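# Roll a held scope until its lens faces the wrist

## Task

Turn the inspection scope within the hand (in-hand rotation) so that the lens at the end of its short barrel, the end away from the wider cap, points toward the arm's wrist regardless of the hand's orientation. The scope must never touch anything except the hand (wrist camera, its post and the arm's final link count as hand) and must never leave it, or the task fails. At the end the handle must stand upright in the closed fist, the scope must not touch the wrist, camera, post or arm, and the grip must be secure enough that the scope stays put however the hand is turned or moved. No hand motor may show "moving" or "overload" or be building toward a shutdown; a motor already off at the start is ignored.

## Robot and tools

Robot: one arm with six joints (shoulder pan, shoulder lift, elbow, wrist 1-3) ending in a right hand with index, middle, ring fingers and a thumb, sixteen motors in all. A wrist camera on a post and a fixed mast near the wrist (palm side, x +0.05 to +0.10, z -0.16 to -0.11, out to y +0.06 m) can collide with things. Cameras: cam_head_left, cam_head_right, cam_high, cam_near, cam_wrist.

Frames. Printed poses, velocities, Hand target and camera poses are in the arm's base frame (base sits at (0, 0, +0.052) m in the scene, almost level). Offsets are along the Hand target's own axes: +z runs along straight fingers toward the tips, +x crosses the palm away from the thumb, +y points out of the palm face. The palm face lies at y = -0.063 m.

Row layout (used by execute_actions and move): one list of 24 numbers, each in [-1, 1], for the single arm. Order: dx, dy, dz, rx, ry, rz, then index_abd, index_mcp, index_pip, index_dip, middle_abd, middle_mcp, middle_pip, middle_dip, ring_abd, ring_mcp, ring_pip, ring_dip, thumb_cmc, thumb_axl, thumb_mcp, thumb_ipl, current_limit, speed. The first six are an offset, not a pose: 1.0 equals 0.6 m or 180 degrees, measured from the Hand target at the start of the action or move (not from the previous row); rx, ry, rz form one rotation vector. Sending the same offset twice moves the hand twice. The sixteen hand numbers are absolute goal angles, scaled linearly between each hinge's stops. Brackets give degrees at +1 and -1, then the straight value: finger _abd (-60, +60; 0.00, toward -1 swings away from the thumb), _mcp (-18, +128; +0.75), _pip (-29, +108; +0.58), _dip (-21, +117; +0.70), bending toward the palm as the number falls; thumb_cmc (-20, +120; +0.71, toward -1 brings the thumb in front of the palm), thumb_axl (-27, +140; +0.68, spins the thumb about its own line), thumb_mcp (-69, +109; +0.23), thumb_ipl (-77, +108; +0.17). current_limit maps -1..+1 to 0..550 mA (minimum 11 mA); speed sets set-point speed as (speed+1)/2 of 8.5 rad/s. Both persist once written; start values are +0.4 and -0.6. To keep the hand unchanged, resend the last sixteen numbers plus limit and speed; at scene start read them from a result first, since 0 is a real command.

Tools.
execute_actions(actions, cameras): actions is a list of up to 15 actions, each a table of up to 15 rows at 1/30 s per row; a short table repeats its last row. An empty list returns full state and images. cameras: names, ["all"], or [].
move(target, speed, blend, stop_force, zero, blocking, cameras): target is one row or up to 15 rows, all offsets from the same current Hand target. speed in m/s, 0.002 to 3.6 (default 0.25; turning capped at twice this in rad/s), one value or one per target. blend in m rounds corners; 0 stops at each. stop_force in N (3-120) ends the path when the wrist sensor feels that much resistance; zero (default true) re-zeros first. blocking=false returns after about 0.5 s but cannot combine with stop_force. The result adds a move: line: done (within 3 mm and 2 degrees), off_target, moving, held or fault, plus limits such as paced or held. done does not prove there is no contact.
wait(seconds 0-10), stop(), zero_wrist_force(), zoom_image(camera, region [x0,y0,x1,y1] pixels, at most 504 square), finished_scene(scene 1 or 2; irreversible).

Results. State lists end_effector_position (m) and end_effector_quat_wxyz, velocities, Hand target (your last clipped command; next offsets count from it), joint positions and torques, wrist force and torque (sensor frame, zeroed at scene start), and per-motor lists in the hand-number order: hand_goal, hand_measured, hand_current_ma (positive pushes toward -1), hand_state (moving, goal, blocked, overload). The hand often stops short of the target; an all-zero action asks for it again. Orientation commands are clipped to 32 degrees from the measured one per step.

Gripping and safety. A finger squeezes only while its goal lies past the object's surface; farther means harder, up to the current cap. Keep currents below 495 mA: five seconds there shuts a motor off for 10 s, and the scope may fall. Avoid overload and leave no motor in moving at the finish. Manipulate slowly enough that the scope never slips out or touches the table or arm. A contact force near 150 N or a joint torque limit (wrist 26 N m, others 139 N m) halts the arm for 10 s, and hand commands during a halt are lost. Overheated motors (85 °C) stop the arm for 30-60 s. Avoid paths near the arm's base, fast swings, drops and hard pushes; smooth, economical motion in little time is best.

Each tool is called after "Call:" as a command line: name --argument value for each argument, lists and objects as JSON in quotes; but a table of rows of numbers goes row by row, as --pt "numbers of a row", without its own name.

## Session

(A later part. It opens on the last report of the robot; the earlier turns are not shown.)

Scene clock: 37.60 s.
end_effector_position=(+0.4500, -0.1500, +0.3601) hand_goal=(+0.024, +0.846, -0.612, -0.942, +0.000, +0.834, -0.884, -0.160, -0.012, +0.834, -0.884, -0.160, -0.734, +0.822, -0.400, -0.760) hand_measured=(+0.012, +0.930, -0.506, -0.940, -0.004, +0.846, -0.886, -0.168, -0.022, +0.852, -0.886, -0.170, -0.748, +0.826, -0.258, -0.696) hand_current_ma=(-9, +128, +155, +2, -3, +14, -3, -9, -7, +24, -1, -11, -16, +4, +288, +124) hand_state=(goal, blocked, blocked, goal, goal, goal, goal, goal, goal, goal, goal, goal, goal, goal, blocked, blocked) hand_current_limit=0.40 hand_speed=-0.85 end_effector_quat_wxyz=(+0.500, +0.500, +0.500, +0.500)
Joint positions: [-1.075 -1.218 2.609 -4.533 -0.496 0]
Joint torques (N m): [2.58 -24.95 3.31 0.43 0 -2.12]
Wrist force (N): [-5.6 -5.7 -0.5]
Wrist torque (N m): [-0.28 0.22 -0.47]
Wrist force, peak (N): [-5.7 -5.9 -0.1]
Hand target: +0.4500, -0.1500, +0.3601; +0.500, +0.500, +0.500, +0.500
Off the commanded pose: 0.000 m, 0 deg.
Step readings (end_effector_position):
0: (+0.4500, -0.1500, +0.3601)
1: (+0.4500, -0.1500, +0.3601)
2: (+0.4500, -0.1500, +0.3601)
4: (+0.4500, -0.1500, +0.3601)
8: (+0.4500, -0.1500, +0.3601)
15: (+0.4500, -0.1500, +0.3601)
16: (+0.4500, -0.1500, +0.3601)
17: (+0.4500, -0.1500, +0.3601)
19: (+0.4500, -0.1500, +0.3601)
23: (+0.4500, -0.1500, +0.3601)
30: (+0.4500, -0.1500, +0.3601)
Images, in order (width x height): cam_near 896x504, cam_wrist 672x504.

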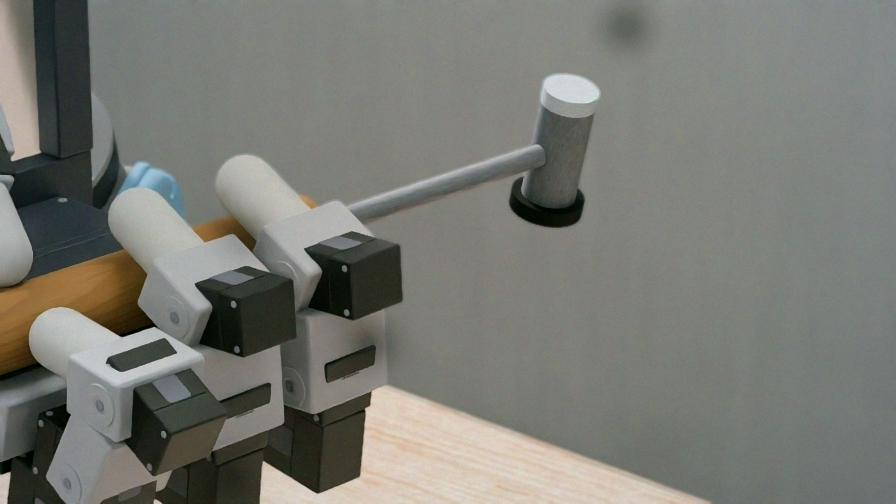

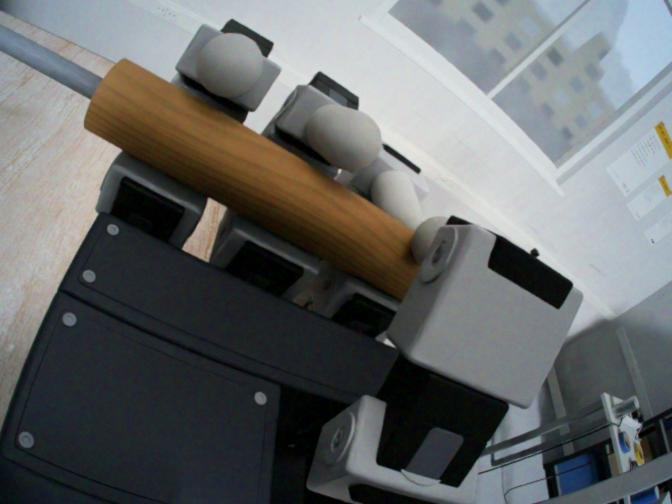

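Call:
execute_actions --actions '[[[0,0,0,0,0,0, 0.024,0.838,-0.660,-0.888, 0.0,0.834,-0.885,-0.16, -0.012,0.834,-0.885,-0.16, -0.734,0.822,-0.3787,-0.845, 0.4,-0.85]],[[0,0,0,0,0,0, 0.024,0.8315,-0.7066,-0.832, 0.0,0.834,-0.885,-0.16, -0.012,0.834,-0.885,-0.16, -0.734,0.822,-0.3416,-0.895, 0.4,-0.85]]]' --cameras '["cam_near", "cam_wrist"]'

Scene clock: 39.23 s.
end_effector_position=(+0.4500, -0.1500, +0.3601) hand_goal=(+0.024, +0.832, -0.706, -0.832, +0.000, +0.834, -0.884, -0.160, -0.012, +0.834, -0.884, -0.160, -0.734, +0.822, -0.342, -0.894) hand_measured=(+0.012, +0.930, -0.592, -0.830, -0.004, +0.846, -0.886, -0.168, -0.022, +0.852, -0.886, -0.170, -0.758, +0.836, -0.212, -0.786) hand_current_ma=(-9, +152, +168, +1, -3, +15, -3, -9, -7, +24, -1, -11, -29, +19, +261, +222) hand_state=(goal, blocked, blocked, goal, goal, goal, goal, goal, goal, goal, goal, goal, blocked, goal, blocked, blocked) hand_current_limit=0.40 hand_speed=-0.85 end_effector_quat_wxyz=(+0.500, +0.500, +0.500, +0.500)
Joint positions: [-1.075 -1.218 2.609 -4.533 -0.496 0]
Joint torques (N m): [0.55 -25.48 2.25 0.43 -0.07 -1.99]
Wrist force (N): [-5.4 -5.6 -0.2]
Wrist torque (N m): [-0.29 0.19 -0.45]
Wrist force, peak (N): [-5.7 -6.0 -0.3]
Hand target: +0.4500, -0.1500, +0.3601; +0.500, +0.500, +0.500, +0.500
Off the commanded pose: 0.000 m, 0 deg.
Step readings (end_effector_position):
0: (+0.4500, -0.1500, +0.3601)
1: (+0.4500, -0.1500, +0.3601)
2: (+0.4500, -0.1500, +0.3601)
4: (+0.4500, -0.1500, +0.3601)
8: (+0.4500, -0.1500, +0.3601)
15: (+0.4500, -0.1500, +0.3601)
16: (+0.4500, -0.1500, +0.3601)
17: (+0.4500, -0.1500, +0.3601)
19: (+0.4500, -0.1500, +0.3601)
23: (+0.4500, -0.1500, +0.3601)
30: (+0.4500, -0.1500, +0.3601)
Images, in order (width x height): cam_near 896x504, cam_wrist 672x504.

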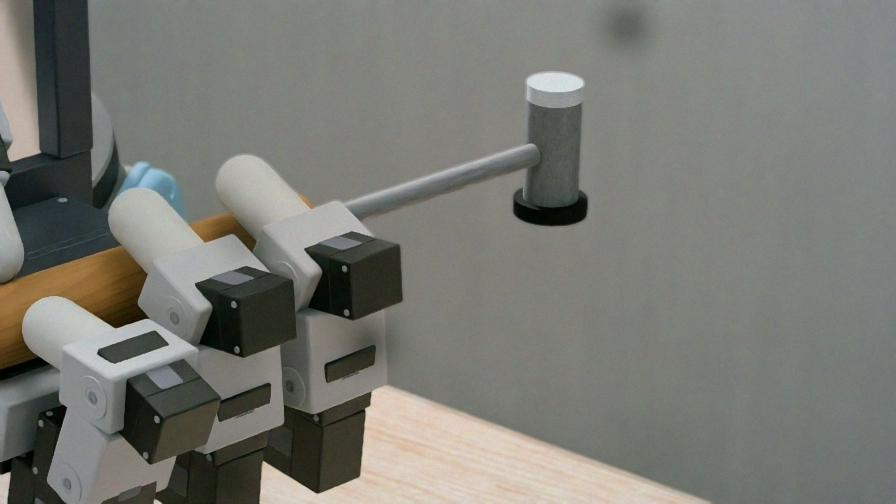

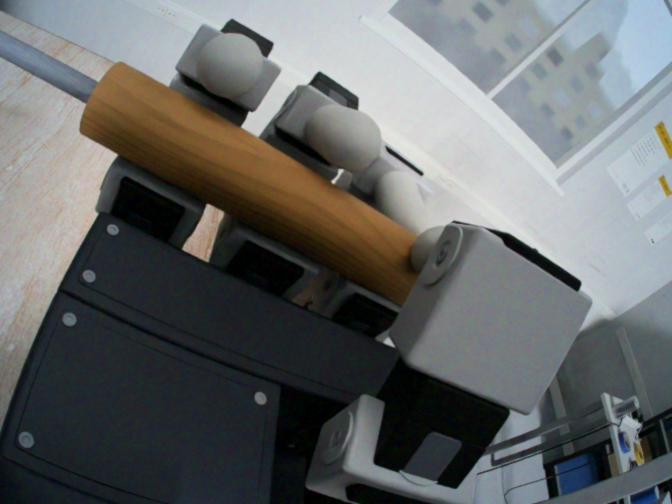

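Call:
execute_actions --actions '[[[0,0,0,0,0,0, 0.024,0.8356,-0.778,-0.7565, 0.0,0.834,-0.885,-0.16, -0.012,0.834,-0.885,-0.16, -0.734,0.822,-0.3225,-0.94, 0.4,-0.85]],[[0,0,0,0,0,0, 0.024,0.838,-0.8496,-0.681, 0.0,0.834,-0.885,-0.16, -0.012,0.834,-0.885,-0.16, -0.734,0.822,-0.3034,-0.97, 0.4,-0.85]]]' --cameras '["cam_near", "cam_wrist"]'

Scene clock: 40.63 s.
end_effector_position=(+0.4500, -0.1500, +0.3601) hand_goal=(+0.024, +0.838, -0.850, -0.680, +0.000, +0.834, -0.884, -0.160, -0.012, +0.834, -0.884, -0.160, -0.734, +0.822, -0.304, -0.970) hand_measured=(+0.012, +0.930, -0.702, -0.678, -0.004, +0.846, -0.886, -0.168, -0.022, +0.852, -0.886, -0.170, -0.758, +0.846, -0.158, -0.882) hand_current_ma=(-9, +142, +223, +1, -3, +15, -3, -9, -7, +24, -1, -11, -30, +36, +296, +175) hand_state=(goal, blocked, blocked, goal, goal, goal, goal, goal, goal, goal, goal, goal, blocked, blocked, blocked, blocked) hand_current_limit=0.40 hand_speed=-0.85 end_effector_quat_wxyz=(+0.500, +0.500, +0.500, +0.500)
Joint positions: [-1.075 -1.218 2.609 -4.533 -0.496 0]
Joint torques (N m): [0.39 -24.72 2.69 0.16 0.11 -1.99]
Wrist force (N): [-5.3 -5.9 -0.3]
Wrist torque (N m): [-0.34 0.19 -0.46]
Wrist force, peak (N): [-5.5 -6.1 -0.2]
Hand target: +0.4500, -0.1500, +0.3601; +0.500, +0.500, +0.500, +0.500
Off the commanded pose: 0.000 m, 0 deg.
Step readings (end_effector_position):
0: (+0.4500, -0.1500, +0.3601)
1: (+0.4500, -0.1500, +0.3601)
2: (+0.4500, -0.1500, +0.3601)
4: (+0.4500, -0.1500, +0.3601)
8: (+0.4500, -0.1500, +0.3601)
15: (+0.4500, -0.1500, +0.3601)
16: (+0.4500, -0.1500, +0.3601)
17: (+0.4500, -0.1500, +0.3601)
19: (+0.4500, -0.1500, +0.3601)
23: (+0.4500, -0.1500, +0.3601)
30: (+0.4500, -0.1500, +0.3601)
Images, in order (width x height): cam_near 896x504, cam_wrist 672x504.

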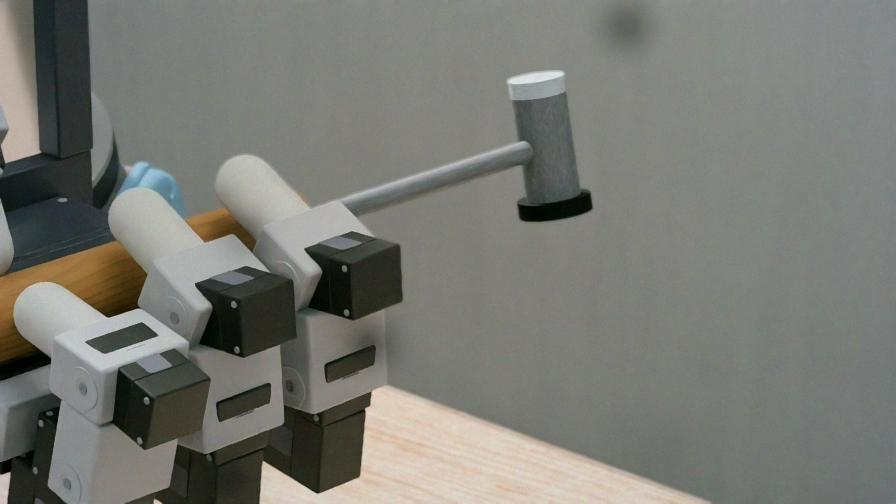

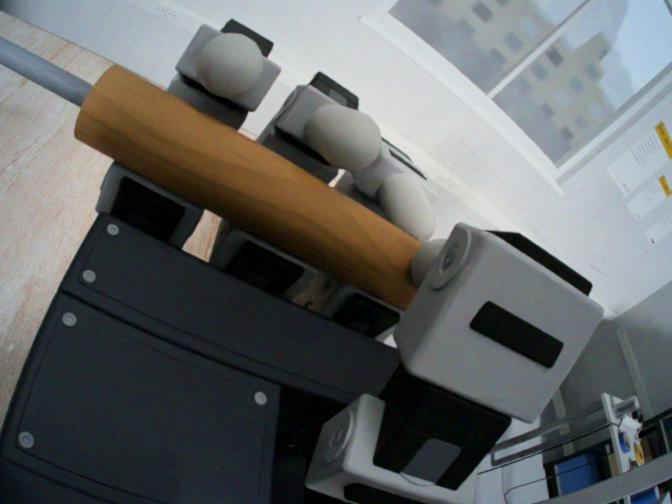

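Call:
execute_actions --actions '[[[0,0,0,0,0,0, 0.024,0.842,-0.917,-0.588, 0.0,0.834,-0.885,-0.16, -0.012,0.834,-0.885,-0.16, -0.734,0.822,-0.300,-0.99, 0.4,-0.85]],[[0,0,0,0,0,0, 0.024,0.848,-0.956,-0.4855, 0.0,0.834,-0.885,-0.16, -0.012,0.834,-0.885,-0.16, -0.734,0.822,-0.305,-0.985, 0.4,-0.85]]]' --cameras '["cam_near", "cam_wrist"]'

Scene clock: 42.27 s.
end_effector_position=(+0.4500, -0.1500, +0.3601) hand_goal=(+0.024, +0.848, -0.956, -0.486, +0.000, +0.834, -0.884, -0.160, -0.012, +0.834, -0.884, -0.160, -0.734, +0.822, -0.304, -0.984) hand_measured=(+0.024, +0.936, -0.814, -0.460, -0.004, +0.846, -0.886, -0.168, -0.022, +0.852, -0.886, -0.170, -0.760, +0.858, -0.146, -0.970) hand_current_ma=(+0, +136, +215, +31, -3, +15, -3, -9, -7, +24, -1, -11, -33, +57, +321, +23) hand_state=(goal, blocked, blocked, blocked, goal, goal, goal, goal, goal, goal, goal, goal, blocked, blocked, blocked, goal) hand_current_limit=0.40 hand_speed=-0.85 end_effector_quat_wxyz=(+0.500, +0.500, +0.500, +0.500)
Joint positions: [-1.075 -1.218 2.609 -4.533 -0.496 0]
Joint torques (N m): [0.48 -23.58 2.58 0.04 0.17 -1.96]
Wrist force (N): [-5.5 -5.6 -0.2]
Wrist torque (N m): [-0.32 0.21 -0.48]
Wrist force, peak (N): [-5.7 -5.8 -0.1]
Hand target: +0.4500, -0.1500, +0.3601; +0.500, +0.500, +0.500, +0.500
Off the commanded pose: 0.000 m, 0 deg.
Step readings (end_effector_position):
0: (+0.4500, -0.1500, +0.3601)
1: (+0.4500, -0.1500, +0.3601)
2: (+0.4500, -0.1500, +0.3601)
4: (+0.4500, -0.1500, +0.3601)
8: (+0.4500, -0.1500, +0.3601)
15: (+0.4500, -0.1500, +0.3601)
16: (+0.4500, -0.1500, +0.3601)
17: (+0.4500, -0.1500, +0.3601)
19: (+0.4500, -0.1500, +0.3601)
23: (+0.4500, -0.1500, +0.3601)
30: (+0.4500, -0.1500, +0.3601)
Images, in order (width x height): cam_near 896x504, cam_wrist 672x504.

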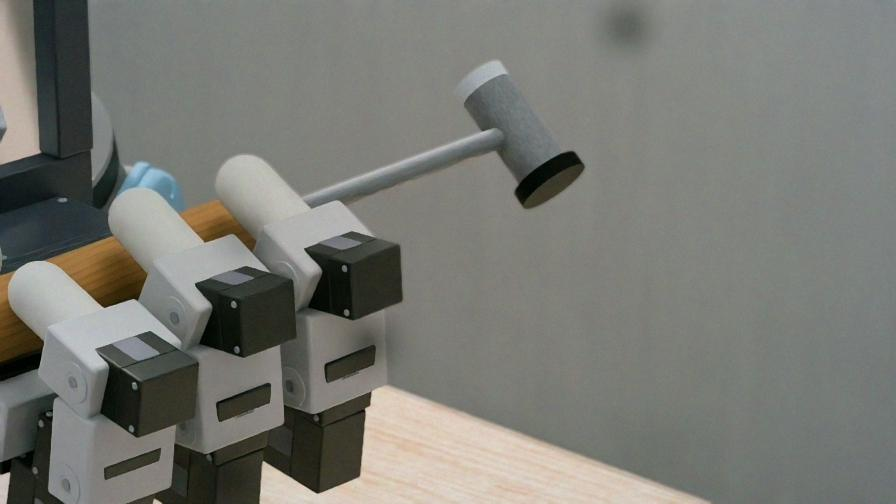

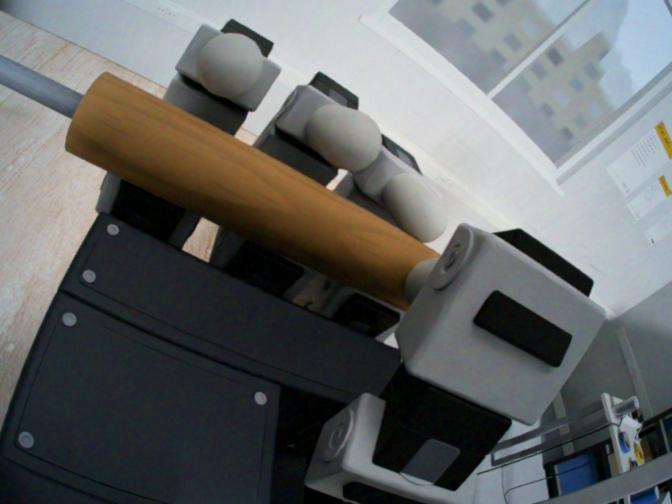

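Call:
execute_actions --actions '[[[0,0,0,0,0,0, 0.024,0.850,-0.98,-0.44, 0.0,0.834,-0.885,-0.16, -0.012,0.834,-0.885,-0.16, -0.734,0.822,-0.345,-1.0, 0.4,-0.85]],[[0,0,0,0,0,0, 0.024,0.855,-1.0,-0.38, 0.0,0.834,-0.885,-0.16, -0.012,0.834,-0.885,-0.16, -0.734,0.822,-0.39,-1.0, 0.4,-0.85]]]' --cameras '["cam_near", "cam_wrist"]'

Scene clock: 44.37 s.
end_effector_position=(+0.4500, -0.1500, +0.3601) hand_goal=(+0.024, +0.856, -1.000, -0.380, +0.000, +0.834, -0.884, -0.160, -0.012, +0.834, -0.884, -0.160, -0.734, +0.822, -0.390, -1.000) hand_measured=(+0.026, +0.918, -0.868, -0.328, -0.004, +0.846, -0.886, -0.168, -0.022, +0.852, -0.886, -0.170, -0.746, +0.842, -0.326, -0.984) hand_current_ma=(+1, +90, +197, +69, -3, +15, -3, -9, -7, +24, -1, -11, -15, +30, +117, +25) hand_state=(goal, blocked, blocked, blocked, goal, goal, goal, goal, goal, goal, goal, goal, goal, goal, blocked, goal) hand_current_limit=0.40 hand_speed=-0.85 end_effector_quat_wxyz=(+0.500, +0.500, +0.500, +0.500)
Joint positions: [-1.075 -1.218 2.609 -4.533 -0.496 0]
Joint torques (N m): [-0.81 -23.17 2.94 -0.11 0.16 -2.09]
Wrist force (N): [-5.4 -5.5 0.0]
Wrist torque (N m): [-0.35 0.19 -0.45]
Wrist force, peak (N): [-5.5 -6.1 -0.2]
Hand target: +0.4500, -0.1500, +0.3601; +0.500, +0.500, +0.500, +0.500
Off the commanded pose: 0.000 m, 0 deg.
Step readings (end_effector_position):
0: (+0.4500, -0.1500, +0.3601)
1: (+0.4500, -0.1500, +0.3601)
2: (+0.4500, -0.1500, +0.3601)
4: (+0.4500, -0.1500, +0.3601)
8: (+0.4500, -0.1500, +0.3601)
15: (+0.4500, -0.1500, +0.3601)
16: (+0.4500, -0.1500, +0.3601)
17: (+0.4500, -0.1500, +0.3601)
19: (+0.4500, -0.1500, +0.3601)
23: (+0.4500, -0.1500, +0.3601)
30: (+0.4500, -0.1500, +0.3601)
Images, in order (width x height): cam_near 896x504, cam_wrist 672x504.

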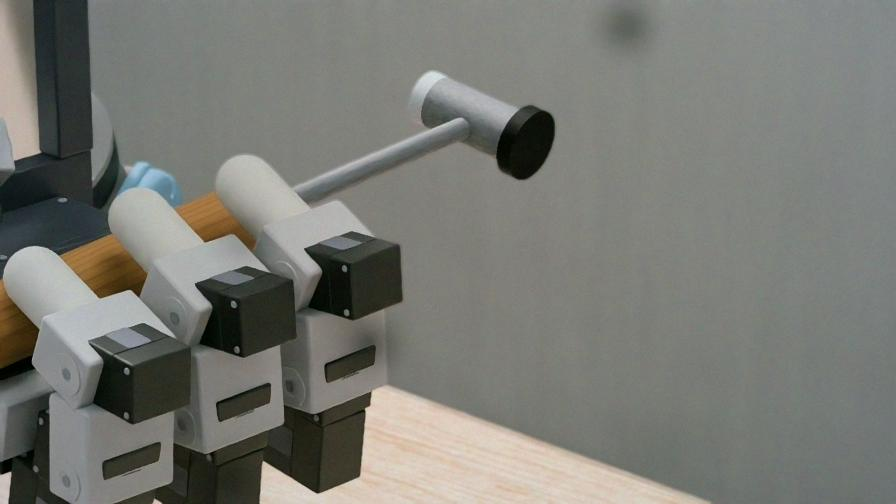

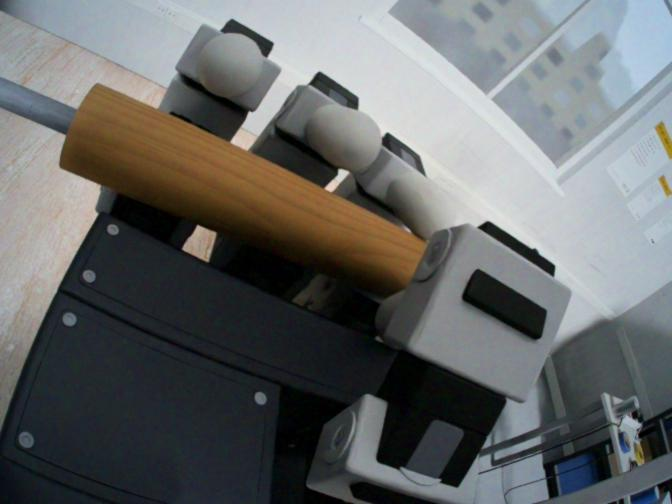

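Call:
move --target '[0, 0, -0.05, 0, 0, 0, 0.024, 0.855, -1.0, -0.38, 0.0, 0.834, -0.885, -0.16, -0.012, 0.834, -0.885, -0.16, -0.734, 0.822, -0.39, -1.0, 0.4, -0.85]' --speed 0.06 --cameras '["cam_near", "cam_high", "cam_head_left"]'

Call:
zoom_image --camera "cam_near" --region '[260, 40, 500, 220]'

Call:
zoom_image --camera "cam_high" --region '[290, 160, 500, 300]'

Scene clock: 46.30 s.
end_effector_position=(+0.4200, -0.1500, +0.3602) hand_goal=(+0.024, +0.856, -1.000, -0.380, +0.000, +0.834, -0.884, -0.160, -0.012, +0.834, -0.884, -0.160, -0.734, +0.822, -0.390, -1.000) hand_measured=(+0.026, +0.918, -0.868, -0.328, -0.004, +0.846, -0.886, -0.168, -0.022, +0.852, -0.886, -0.170, -0.746, +0.842, -0.326, -0.984) hand_current_ma=(+1, +90, +197, +69, -3, +15, -3, -9, -7, +24, -1, -11, -15, +30, +117, +25) hand_state=(goal, blocked, blocked, blocked, goal, goal, goal, goal, goal, goal, goal, goal, goal, goal, blocked, goal) hand_current_limit=0.40 hand_speed=-0.85 end_effector_quat_wxyz=(+0.500, +0.500, +0.500, +0.500)
Joint positions: [-1.21 -1.241 2.687 -4.589 -0.36 0.001]
Joint torques (N m): [1.4 -5.57 -6.78 2.15 0.28 -2.2]
Wrist force (N): [-5.1 -5.6 0.1]
Wrist torque (N m): [-0.34 0.16 -0.48]
Wrist force, peak (N): [-5.7 -6.1 -0.3]
Hand target: +0.4200, -0.1500, +0.3601; +0.500, +0.500, +0.500, +0.500
Off the commanded pose: 0.000 m, 0 deg.
move: done
Images, in order (width x height): cam_head_left 896x504, cam_high 896x504, cam_near 896x504.

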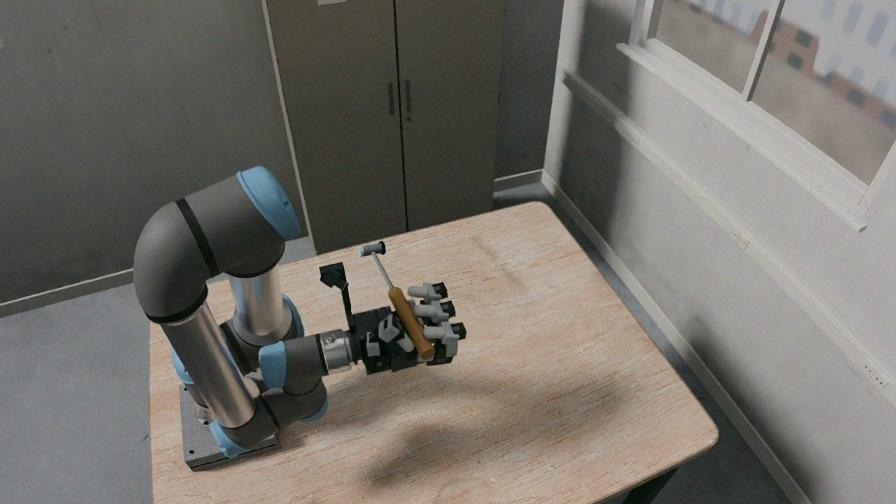

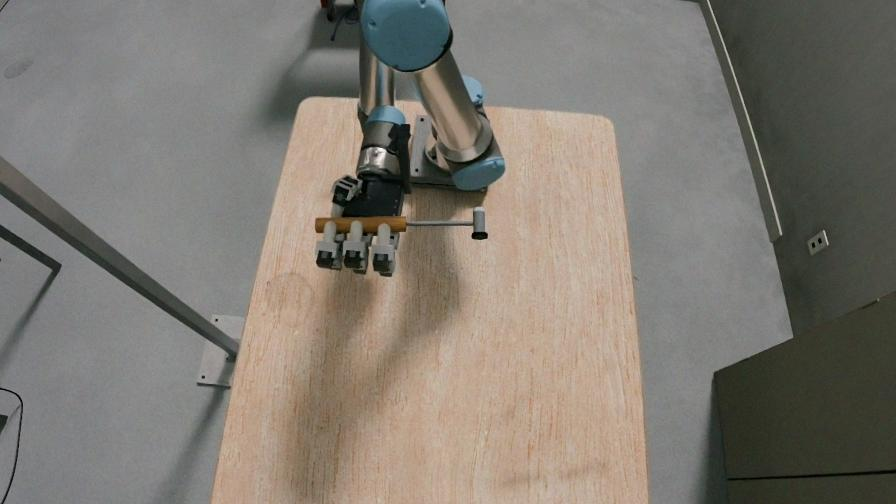

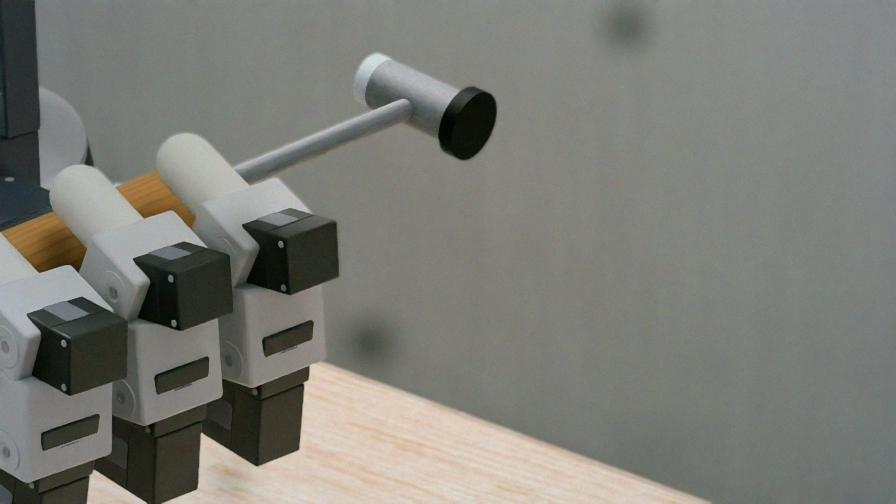

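Scaled by 2.100 from the camera's 896x504 image, which has a finer 1280x720 frame.

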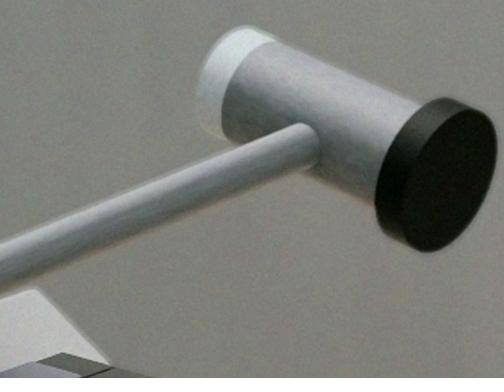

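Scaled by 2.400 from the camera's 896x504 image, which has a finer 1280x720 frame.

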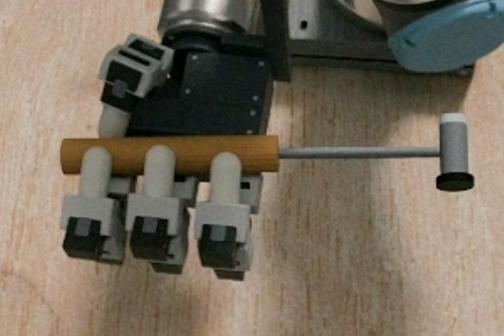

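Call:
execute_actions --actions '[[[0,0,0,0,0,0, 0.024,0.855,-1.0,-0.38, 0.0,0.55,-0.885,-0.16, -0.012,0.55,-0.885,-0.16, -0.734,0.822,-0.39,-1.0, 0.4,-0.75]],[[0,0,0,0,0,0, 0.024,0.855,-1.0,-0.38, 0.0,0.40,-0.885,-0.16, -0.012,0.40,-0.885,-0.16, -0.734,0.822,-0.39,-1.0, 0.4,-0.75]]]' --cameras '["cam_near", "cam_wrist", "cam_high"]'

Call:
zoom_image --camera "cam_high" --region '[290, 160, 500, 300]'

Scene clock: 49.73 s.
end_effector_position=(+0.4200, -0.1500, +0.3601) hand_goal=(+0.024, +0.856, -1.000, -0.380, +0.000, +0.400, -0.884, -0.160, -0.012, +0.400, -0.884, -0.160, -0.734, +0.822, -0.390, -1.000) hand_measured=(+0.054, +0.908, -0.870, -0.314, -0.004, +0.462, -0.886, -0.168, -0.022, +0.442, -0.886, -0.170, -0.746, +0.846, -0.326, -0.984) hand_current_ma=(+24, +76, +194, +90, -3, +92, -3, -9, -7, +60, -1, -11, -15, +35, +117, +25) hand_state=(blocked, blocked, blocked, blocked, goal, blocked, goal, goal, goal, blocked, goal, goal, goal, blocked, blocked, goal) hand_current_limit=0.40 hand_speed=-0.75 end_effector_quat_wxyz=(+0.500, +0.500, +0.500, +0.500)
Joint positions: [-1.21 -1.241 2.687 -4.589 -0.36 0.001]
Joint torques (N m): [-4.12 -6.59 -9.76 1.93 0.19 -2.49]
Wrist force (N): [-5.6 -5.9 -0.4]
Wrist torque (N m): [-0.37 0.22 -0.52]
Wrist force, peak (N): [-5.4 -6.3 0.0]
Hand target: +0.4200, -0.1500, +0.3601; +0.500, +0.500, +0.500, +0.500
Off the commanded pose: 0.000 m, 0 deg.
Step readings (end_effector_position):
0: (+0.4200, -0.1500, +0.3601)
1: (+0.4200, -0.1500, +0.3601)
2: (+0.4200, -0.1500, +0.3601)
4: (+0.4200, -0.1500, +0.3601)
8: (+0.4200, -0.1500, +0.3601)
15: (+0.4200, -0.1500, +0.3601)
16: (+0.4200, -0.1500, +0.3601)
17: (+0.4200, -0.1500, +0.3601)
19: (+0.4200, -0.1500, +0.3601)
23: (+0.4200, -0.1500, +0.3601)
30: (+0.4200, -0.1500, +0.3601)
Images, in order (width x height): cam_high 896x504, cam_near 896x504, cam_wrist 672x504.

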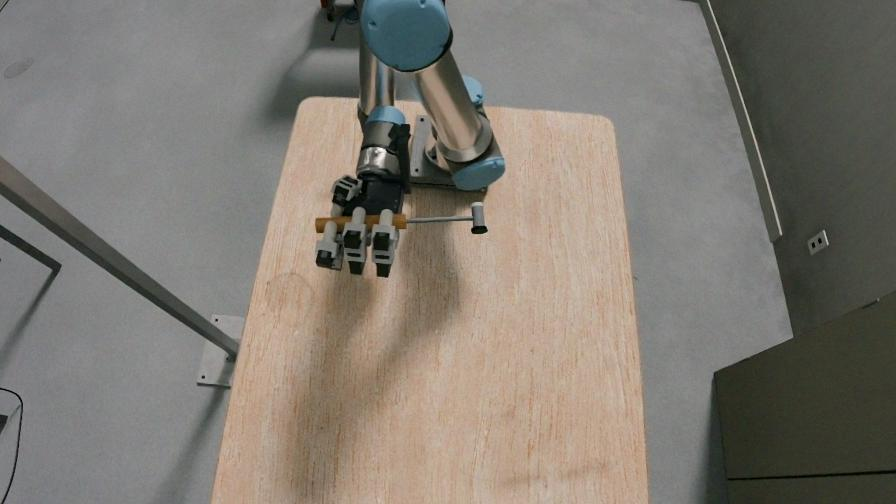

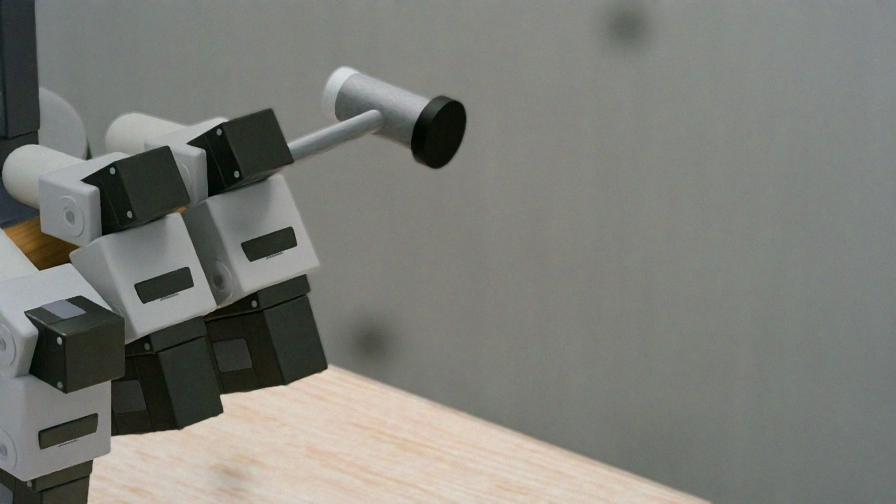

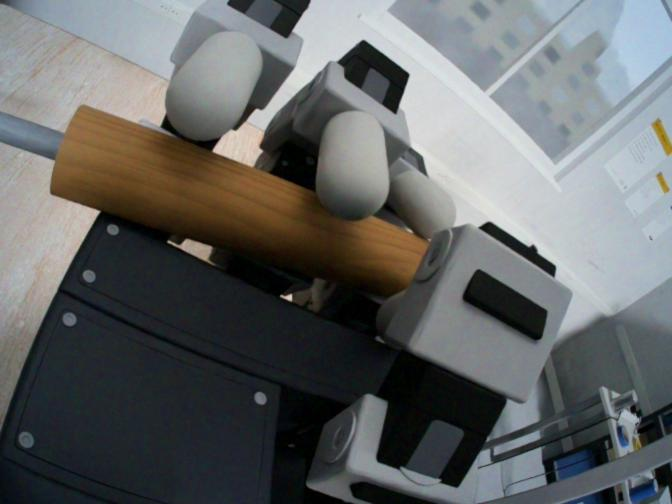

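Scaled by 2.400 from the camera's 896x504 image, which has a finer 1280x720 frame.

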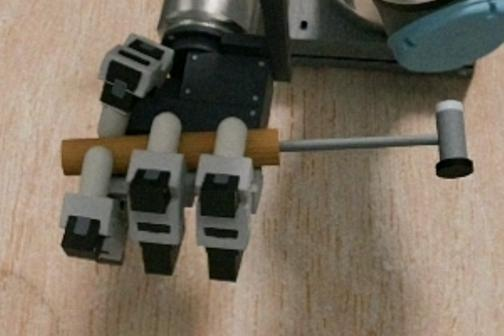

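Call:
execute_actions --actions '[[[0,0,0,0,0,0, 0.024,0.855,-1.0,-0.38, 0.0,0.43,-0.93,-0.25, -0.012,0.43,-0.93,-0.25, -0.734,0.822,-0.39,-1.0, 0.4,-0.8]],[[0,0,0,0,0,0, 0.024,0.855,-1.0,-0.38, 0.0,0.43,-0.97,-0.40, -0.012,0.43,-0.97,-0.40, -0.734,0.822,-0.39,-1.0, 0.4,-0.8]]]' --cameras '["cam_near", "cam_wrist", "cam_high"]'

Call:
zoom_image --camera "cam_high" --region '[290, 160, 500, 300]'

Scene clock: 51.47 s.
end_effector_position=(+0.4200, -0.1500, +0.3601) hand_goal=(+0.024, +0.856, -1.000, -0.380, +0.000, +0.430, -0.970, -0.400, -0.012, +0.430, -0.970, -0.400, -0.734, +0.822, -0.390, -1.000) hand_measured=(+0.056, +0.908, -0.870, -0.314, +0.000, +0.452, -0.896, -0.256, -0.018, +0.446, -0.910, -0.254, -0.746, +0.846, -0.326, -0.984) hand_current_ma=(+25, +76, +194, +90, +0, +27, +103, +220, -4, +21, +82, +221, -15, +35, +117, +25) hand_state=(blocked, blocked, blocked, blocked, goal, blocked, blocked, blocked, goal, goal, blocked, blocked, goal, blocked, blocked, goal) hand_current_limit=0.40 hand_speed=-0.80 end_effector_quat_wxyz=(+0.500, +0.500, +0.500, +0.500)
Joint positions: [-1.21 -1.241 2.687 -4.589 -0.36 0.001]
Joint torques (N m): [-1.36 -9.6 -9.33 1.66 -0.43 -1.85]
Wrist force (N): [-5.6 -5.9 0.0]
Wrist torque (N m): [-0.41 0.22 -0.51]
Wrist force, peak (N): [-5.9 -5.9 0.1]
Hand target: +0.4200, -0.1500, +0.3601; +0.500, +0.500, +0.500, +0.500
Off the commanded pose: 0.000 m, 0 deg.
Step readings (end_effector_position):
0: (+0.4200, -0.1500, +0.3601)
1: (+0.4200, -0.1500, +0.3601)
2: (+0.4200, -0.1500, +0.3601)
4: (+0.4200, -0.1500, +0.3601)
8: (+0.4200, -0.1500, +0.3601)
15: (+0.4200, -0.1500, +0.3601)
16: (+0.4200, -0.1500, +0.3601)
17: (+0.4200, -0.1500, +0.3601)
19: (+0.4200, -0.1500, +0.3601)
23: (+0.4200, -0.1500, +0.3601)
30: (+0.4200, -0.1500, +0.3601)
Images, in order (width x height): cam_high 896x504, cam_near 896x504, cam_wrist 672x504.

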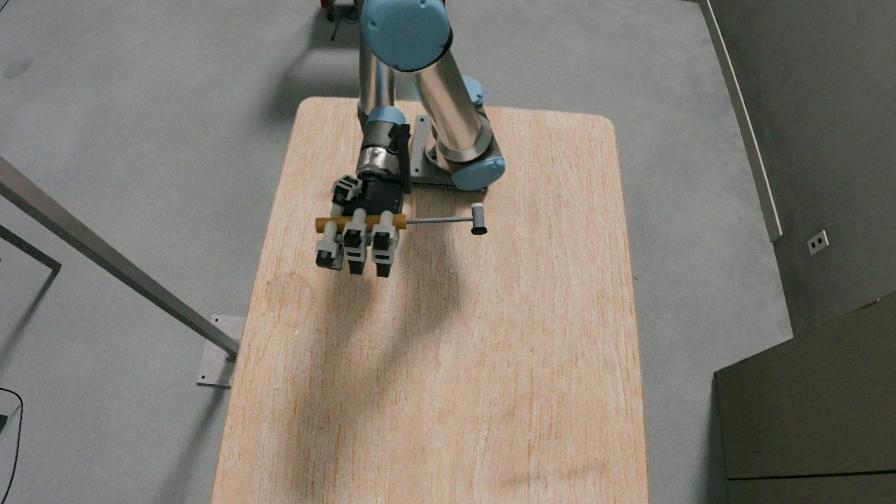

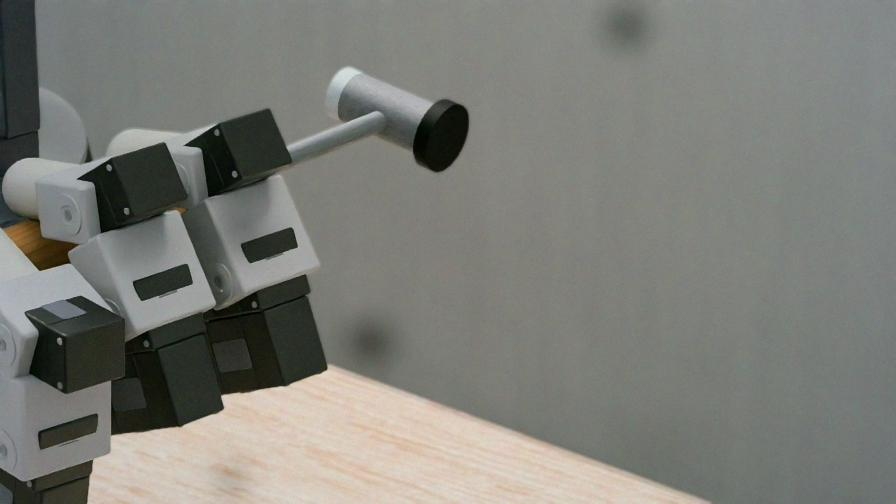

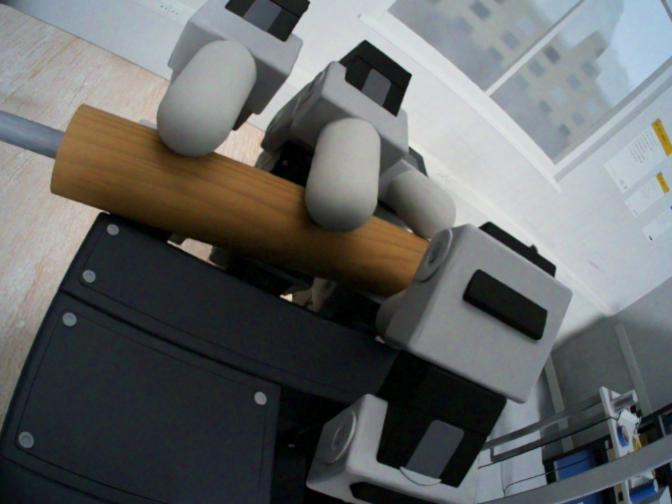

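Scaled by 2.400 from the camera's 896x504 image, which has a finer 1280x720 frame.

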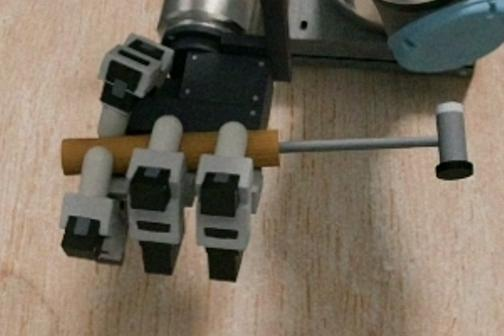

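Call:
execute_actions --actions '[[[0,0,0,0,0,0, 0.024,0.855,-0.90,-0.34, 0.0,0.43,-0.985,-0.42, -0.012,0.43,-0.985,-0.42, -0.734,0.822,-0.30,-1.0, 0.4,-0.8]],[[0,0,0,0,0,0, 0.024,0.855,-0.88,-0.34, 0.0,0.43,-0.985,-0.42, -0.012,0.43,-0.985,-0.42, -0.734,0.822,-0.18,-1.0, 0.4,-0.8]],[[0,0,0,0,0,0, 0.024,0.855,-0.88,-0.34, 0.0,0.43,-0.985,-0.42, -0.012,0.43,-0.985,-0.42, -0.734,0.822,-0.06,-1.0, 0.4,-0.7]]]' --cameras '["cam_near", "cam_wrist", "cam_high"]'

Call:
zoom_image --camera "cam_high" --region '[290, 160, 500, 300]'

Scene clock: 53.73 s.
end_effector_position=(+0.4200, -0.1500, +0.3601) hand_goal=(+0.024, +0.856, -0.880, -0.340, +0.000, +0.430, -0.984, -0.420, -0.012, +0.430, -0.984, -0.420, -0.734, +0.822, -0.060, -1.000) hand_measured=(+0.052, +0.910, -0.850, -0.312, +0.008, +0.452, -0.876, -0.278, -0.014, +0.452, -0.906, -0.266, -0.732, +0.826, -0.080, -1.000) hand_current_ma=(+22, +77, +37, +36, +5, +29, +156, +214, -1, +28, +111, +236, +2, +6, -32, +0) hand_state=(blocked, blocked, blocked, blocked, goal, blocked, blocked, blocked, goal, blocked, blocked, blocked, goal, goal, goal, goal) hand_current_limit=0.40 hand_speed=-0.70 end_effector_quat_wxyz=(+0.500, +0.500, +0.500, +0.500)
Joint positions: [-1.21 -1.241 2.687 -4.589 -0.36 0.001]
Joint torques (N m): [3.78 -11.97 -8.62 1.18 -0.47 -1.09]
Wrist force (N): [-5.3 -5.8 0.1]
Wrist torque (N m): [-0.41 0.18 -0.49]
Wrist force, peak (N): [-5.6 -5.9 0.1]
Hand target: +0.4200, -0.1500, +0.3601; +0.500, +0.500, +0.500, +0.500
Off the commanded pose: 0.000 m, 0 deg.
Step readings (end_effector_position):
0: (+0.4200, -0.1500, +0.3601)
1: (+0.4200, -0.1500, +0.3601)
2: (+0.4200, -0.1500, +0.3601)
4: (+0.4200, -0.1500, +0.3601)
8: (+0.4200, -0.1500, +0.3601)
15: (+0.4200, -0.1500, +0.3601)
16: (+0.4200, -0.1500, +0.3601)
17: (+0.4200, -0.1500, +0.3601)
19: (+0.4200, -0.1500, +0.3601)
23: (+0.4200, -0.1500, +0.3601)
30: (+0.4200, -0.1500, +0.3601)
31: (+0.4200, -0.1500, +0.3601)
32: (+0.4200, -0.1500, +0.3601)
34: (+0.4200, -0.1500, +0.3601)
38: (+0.4200, -0.1500, +0.3601)
45: (+0.4200, -0.1500, +0.3601)
Images, in order (width x height): cam_high 896x504, cam_near 896x504, cam_wrist 672x504.

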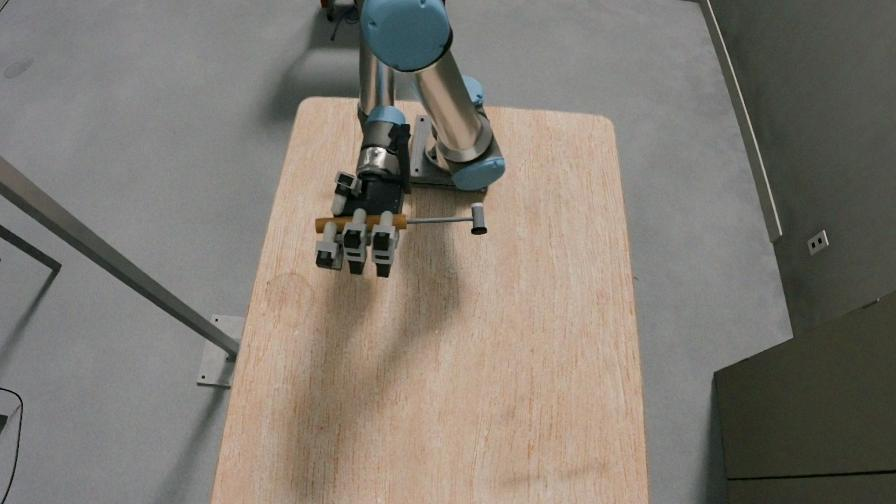

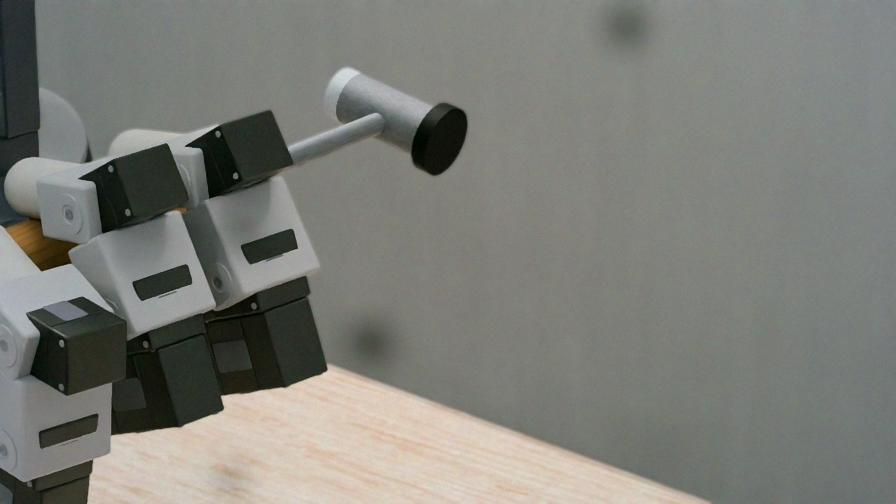

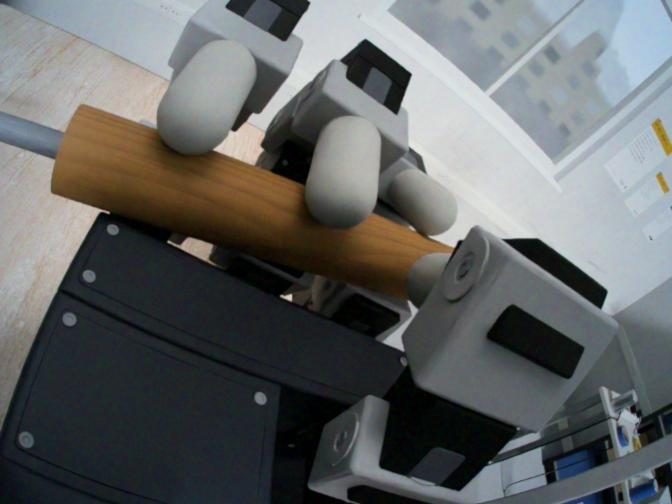

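Scaled by 2.400 from the camera's 896x504 image, which has a finer 1280x720 frame.

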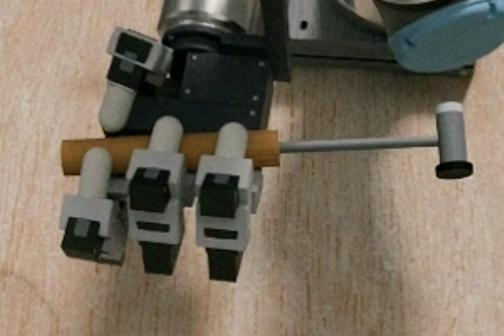

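Call:
execute_actions --actions '[[[0,0,0,0,0,0, 0.024,0.855,-0.45,-0.17, 0.0,0.43,-0.985,-0.42, -0.012,0.43,-0.985,-0.42, -0.734,0.822,-0.02,-0.90, 0.4,-0.7]],[[0,0,0,0,0,0, 0.024,0.50,-0.45,-0.17, 0.0,0.43,-0.985,-0.42, -0.012,0.43,-0.985,-0.42, -0.734,0.822,-0.02,-0.90, 0.4,-0.7]],[[0,0,0,0,0,0, 0.024,0.43,-0.75,-0.20, 0.0,0.43,-0.985,-0.42, -0.012,0.43,-0.985,-0.42, -0.734,0.822,-0.02,-0.90, 0.4,-0.7]]]' --cameras '["cam_near", "cam_wrist", "cam_high"]'

Call:
zoom_image --camera "cam_high" --region '[290, 160, 500, 300]'

Scene clock: 56.17 s.
end_effector_position=(+0.4200, -0.1500, +0.3601) hand_goal=(+0.024, +0.430, -0.750, -0.200, +0.000, +0.430, -0.984, -0.420, -0.012, +0.430, -0.984, -0.420, -0.734, +0.822, -0.020, -0.900) hand_measured=(+0.036, +0.498, -0.702, -0.190, +0.012, +0.450, -0.874, -0.278, -0.010, +0.454, -0.904, -0.268, -0.732, +0.826, -0.040, -0.916) hand_current_ma=(+9, +102, +64, +10, +8, +27, +160, +214, +2, +31, +112, +232, +2, +6, -31, -27) hand_state=(goal, blocked, blocked, goal, goal, blocked, blocked, blocked, goal, blocked, blocked, blocked, goal, goal, goal, goal) hand_current_limit=0.40 hand_speed=-0.70 end_effector_quat_wxyz=(+0.500, +0.500, +0.500, +0.500)
Joint positions: [-1.21 -1.241 2.687 -4.589 -0.36 0.001]
Joint torques (N m): [7.05 -15.84 -8.45 0.86 -0.56 -0.23]
Wrist force (N): [-5.4 -5.7 -0.2]
Wrist torque (N m): [-0.36 0.20 -0.49]
Wrist force, peak (N): [-5.6 -6.2 -0.5]
Hand target: +0.4200, -0.1500, +0.3601; +0.500, +0.500, +0.500, +0.500
Off the commanded pose: 0.000 m, 0 deg.
Step readings (end_effector_position):
0: (+0.4200, -0.1500, +0.3601)
1: (+0.4200, -0.1500, +0.3601)
2: (+0.4200, -0.1500, +0.3601)
4: (+0.4200, -0.1500, +0.3601)
8: (+0.4200, -0.1500, +0.3601)
15: (+0.4200, -0.1500, +0.3601)
16: (+0.4200, -0.1500, +0.3601)
17: (+0.4200, -0.1500, +0.3601)
19: (+0.4200, -0.1500, +0.3601)
23: (+0.4200, -0.1500, +0.3601)
30: (+0.4200, -0.1500, +0.3601)
31: (+0.4200, -0.1500, +0.3601)
32: (+0.4200, -0.1500, +0.3601)
34: (+0.4200, -0.1500, +0.3601)
38: (+0.4200, -0.1500, +0.3601)
45: (+0.4200, -0.1500, +0.3601)
Images, in order (width x height): cam_high 896x504, cam_near 896x504, cam_wrist 672x504.

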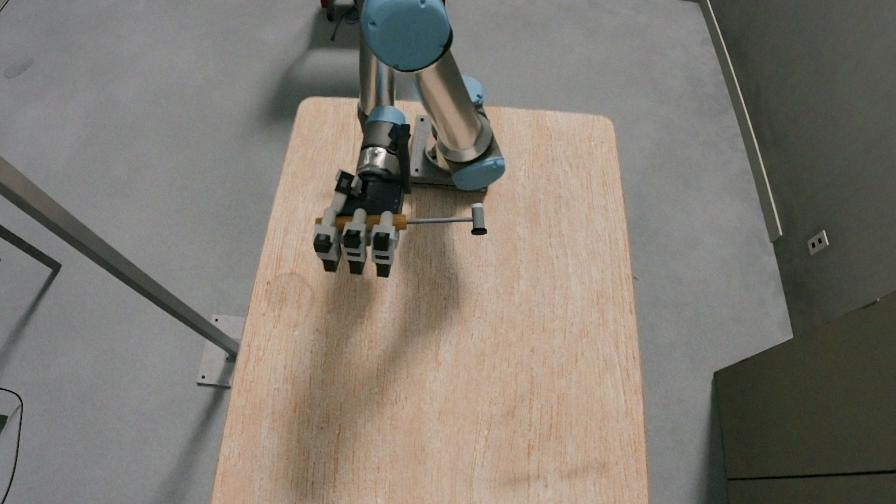

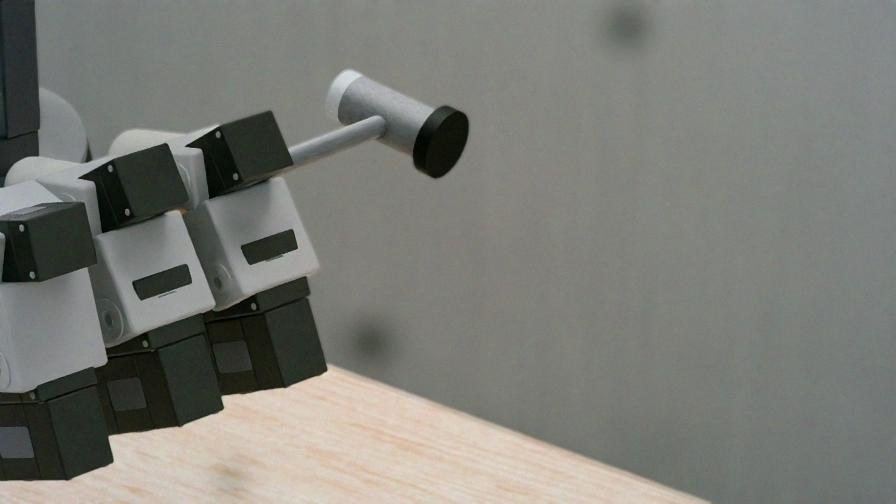

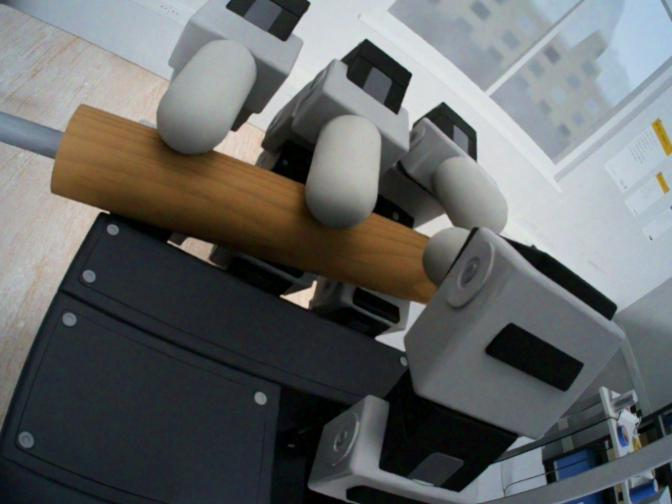

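Scaled by 2.400 from the camera's 896x504 image, which has a finer 1280x720 frame.

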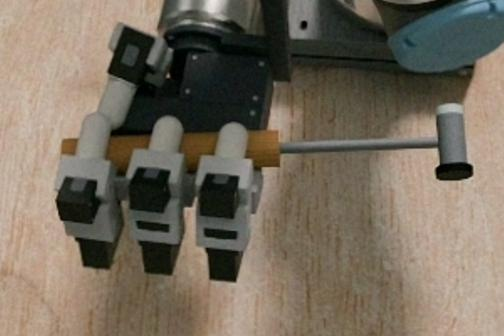

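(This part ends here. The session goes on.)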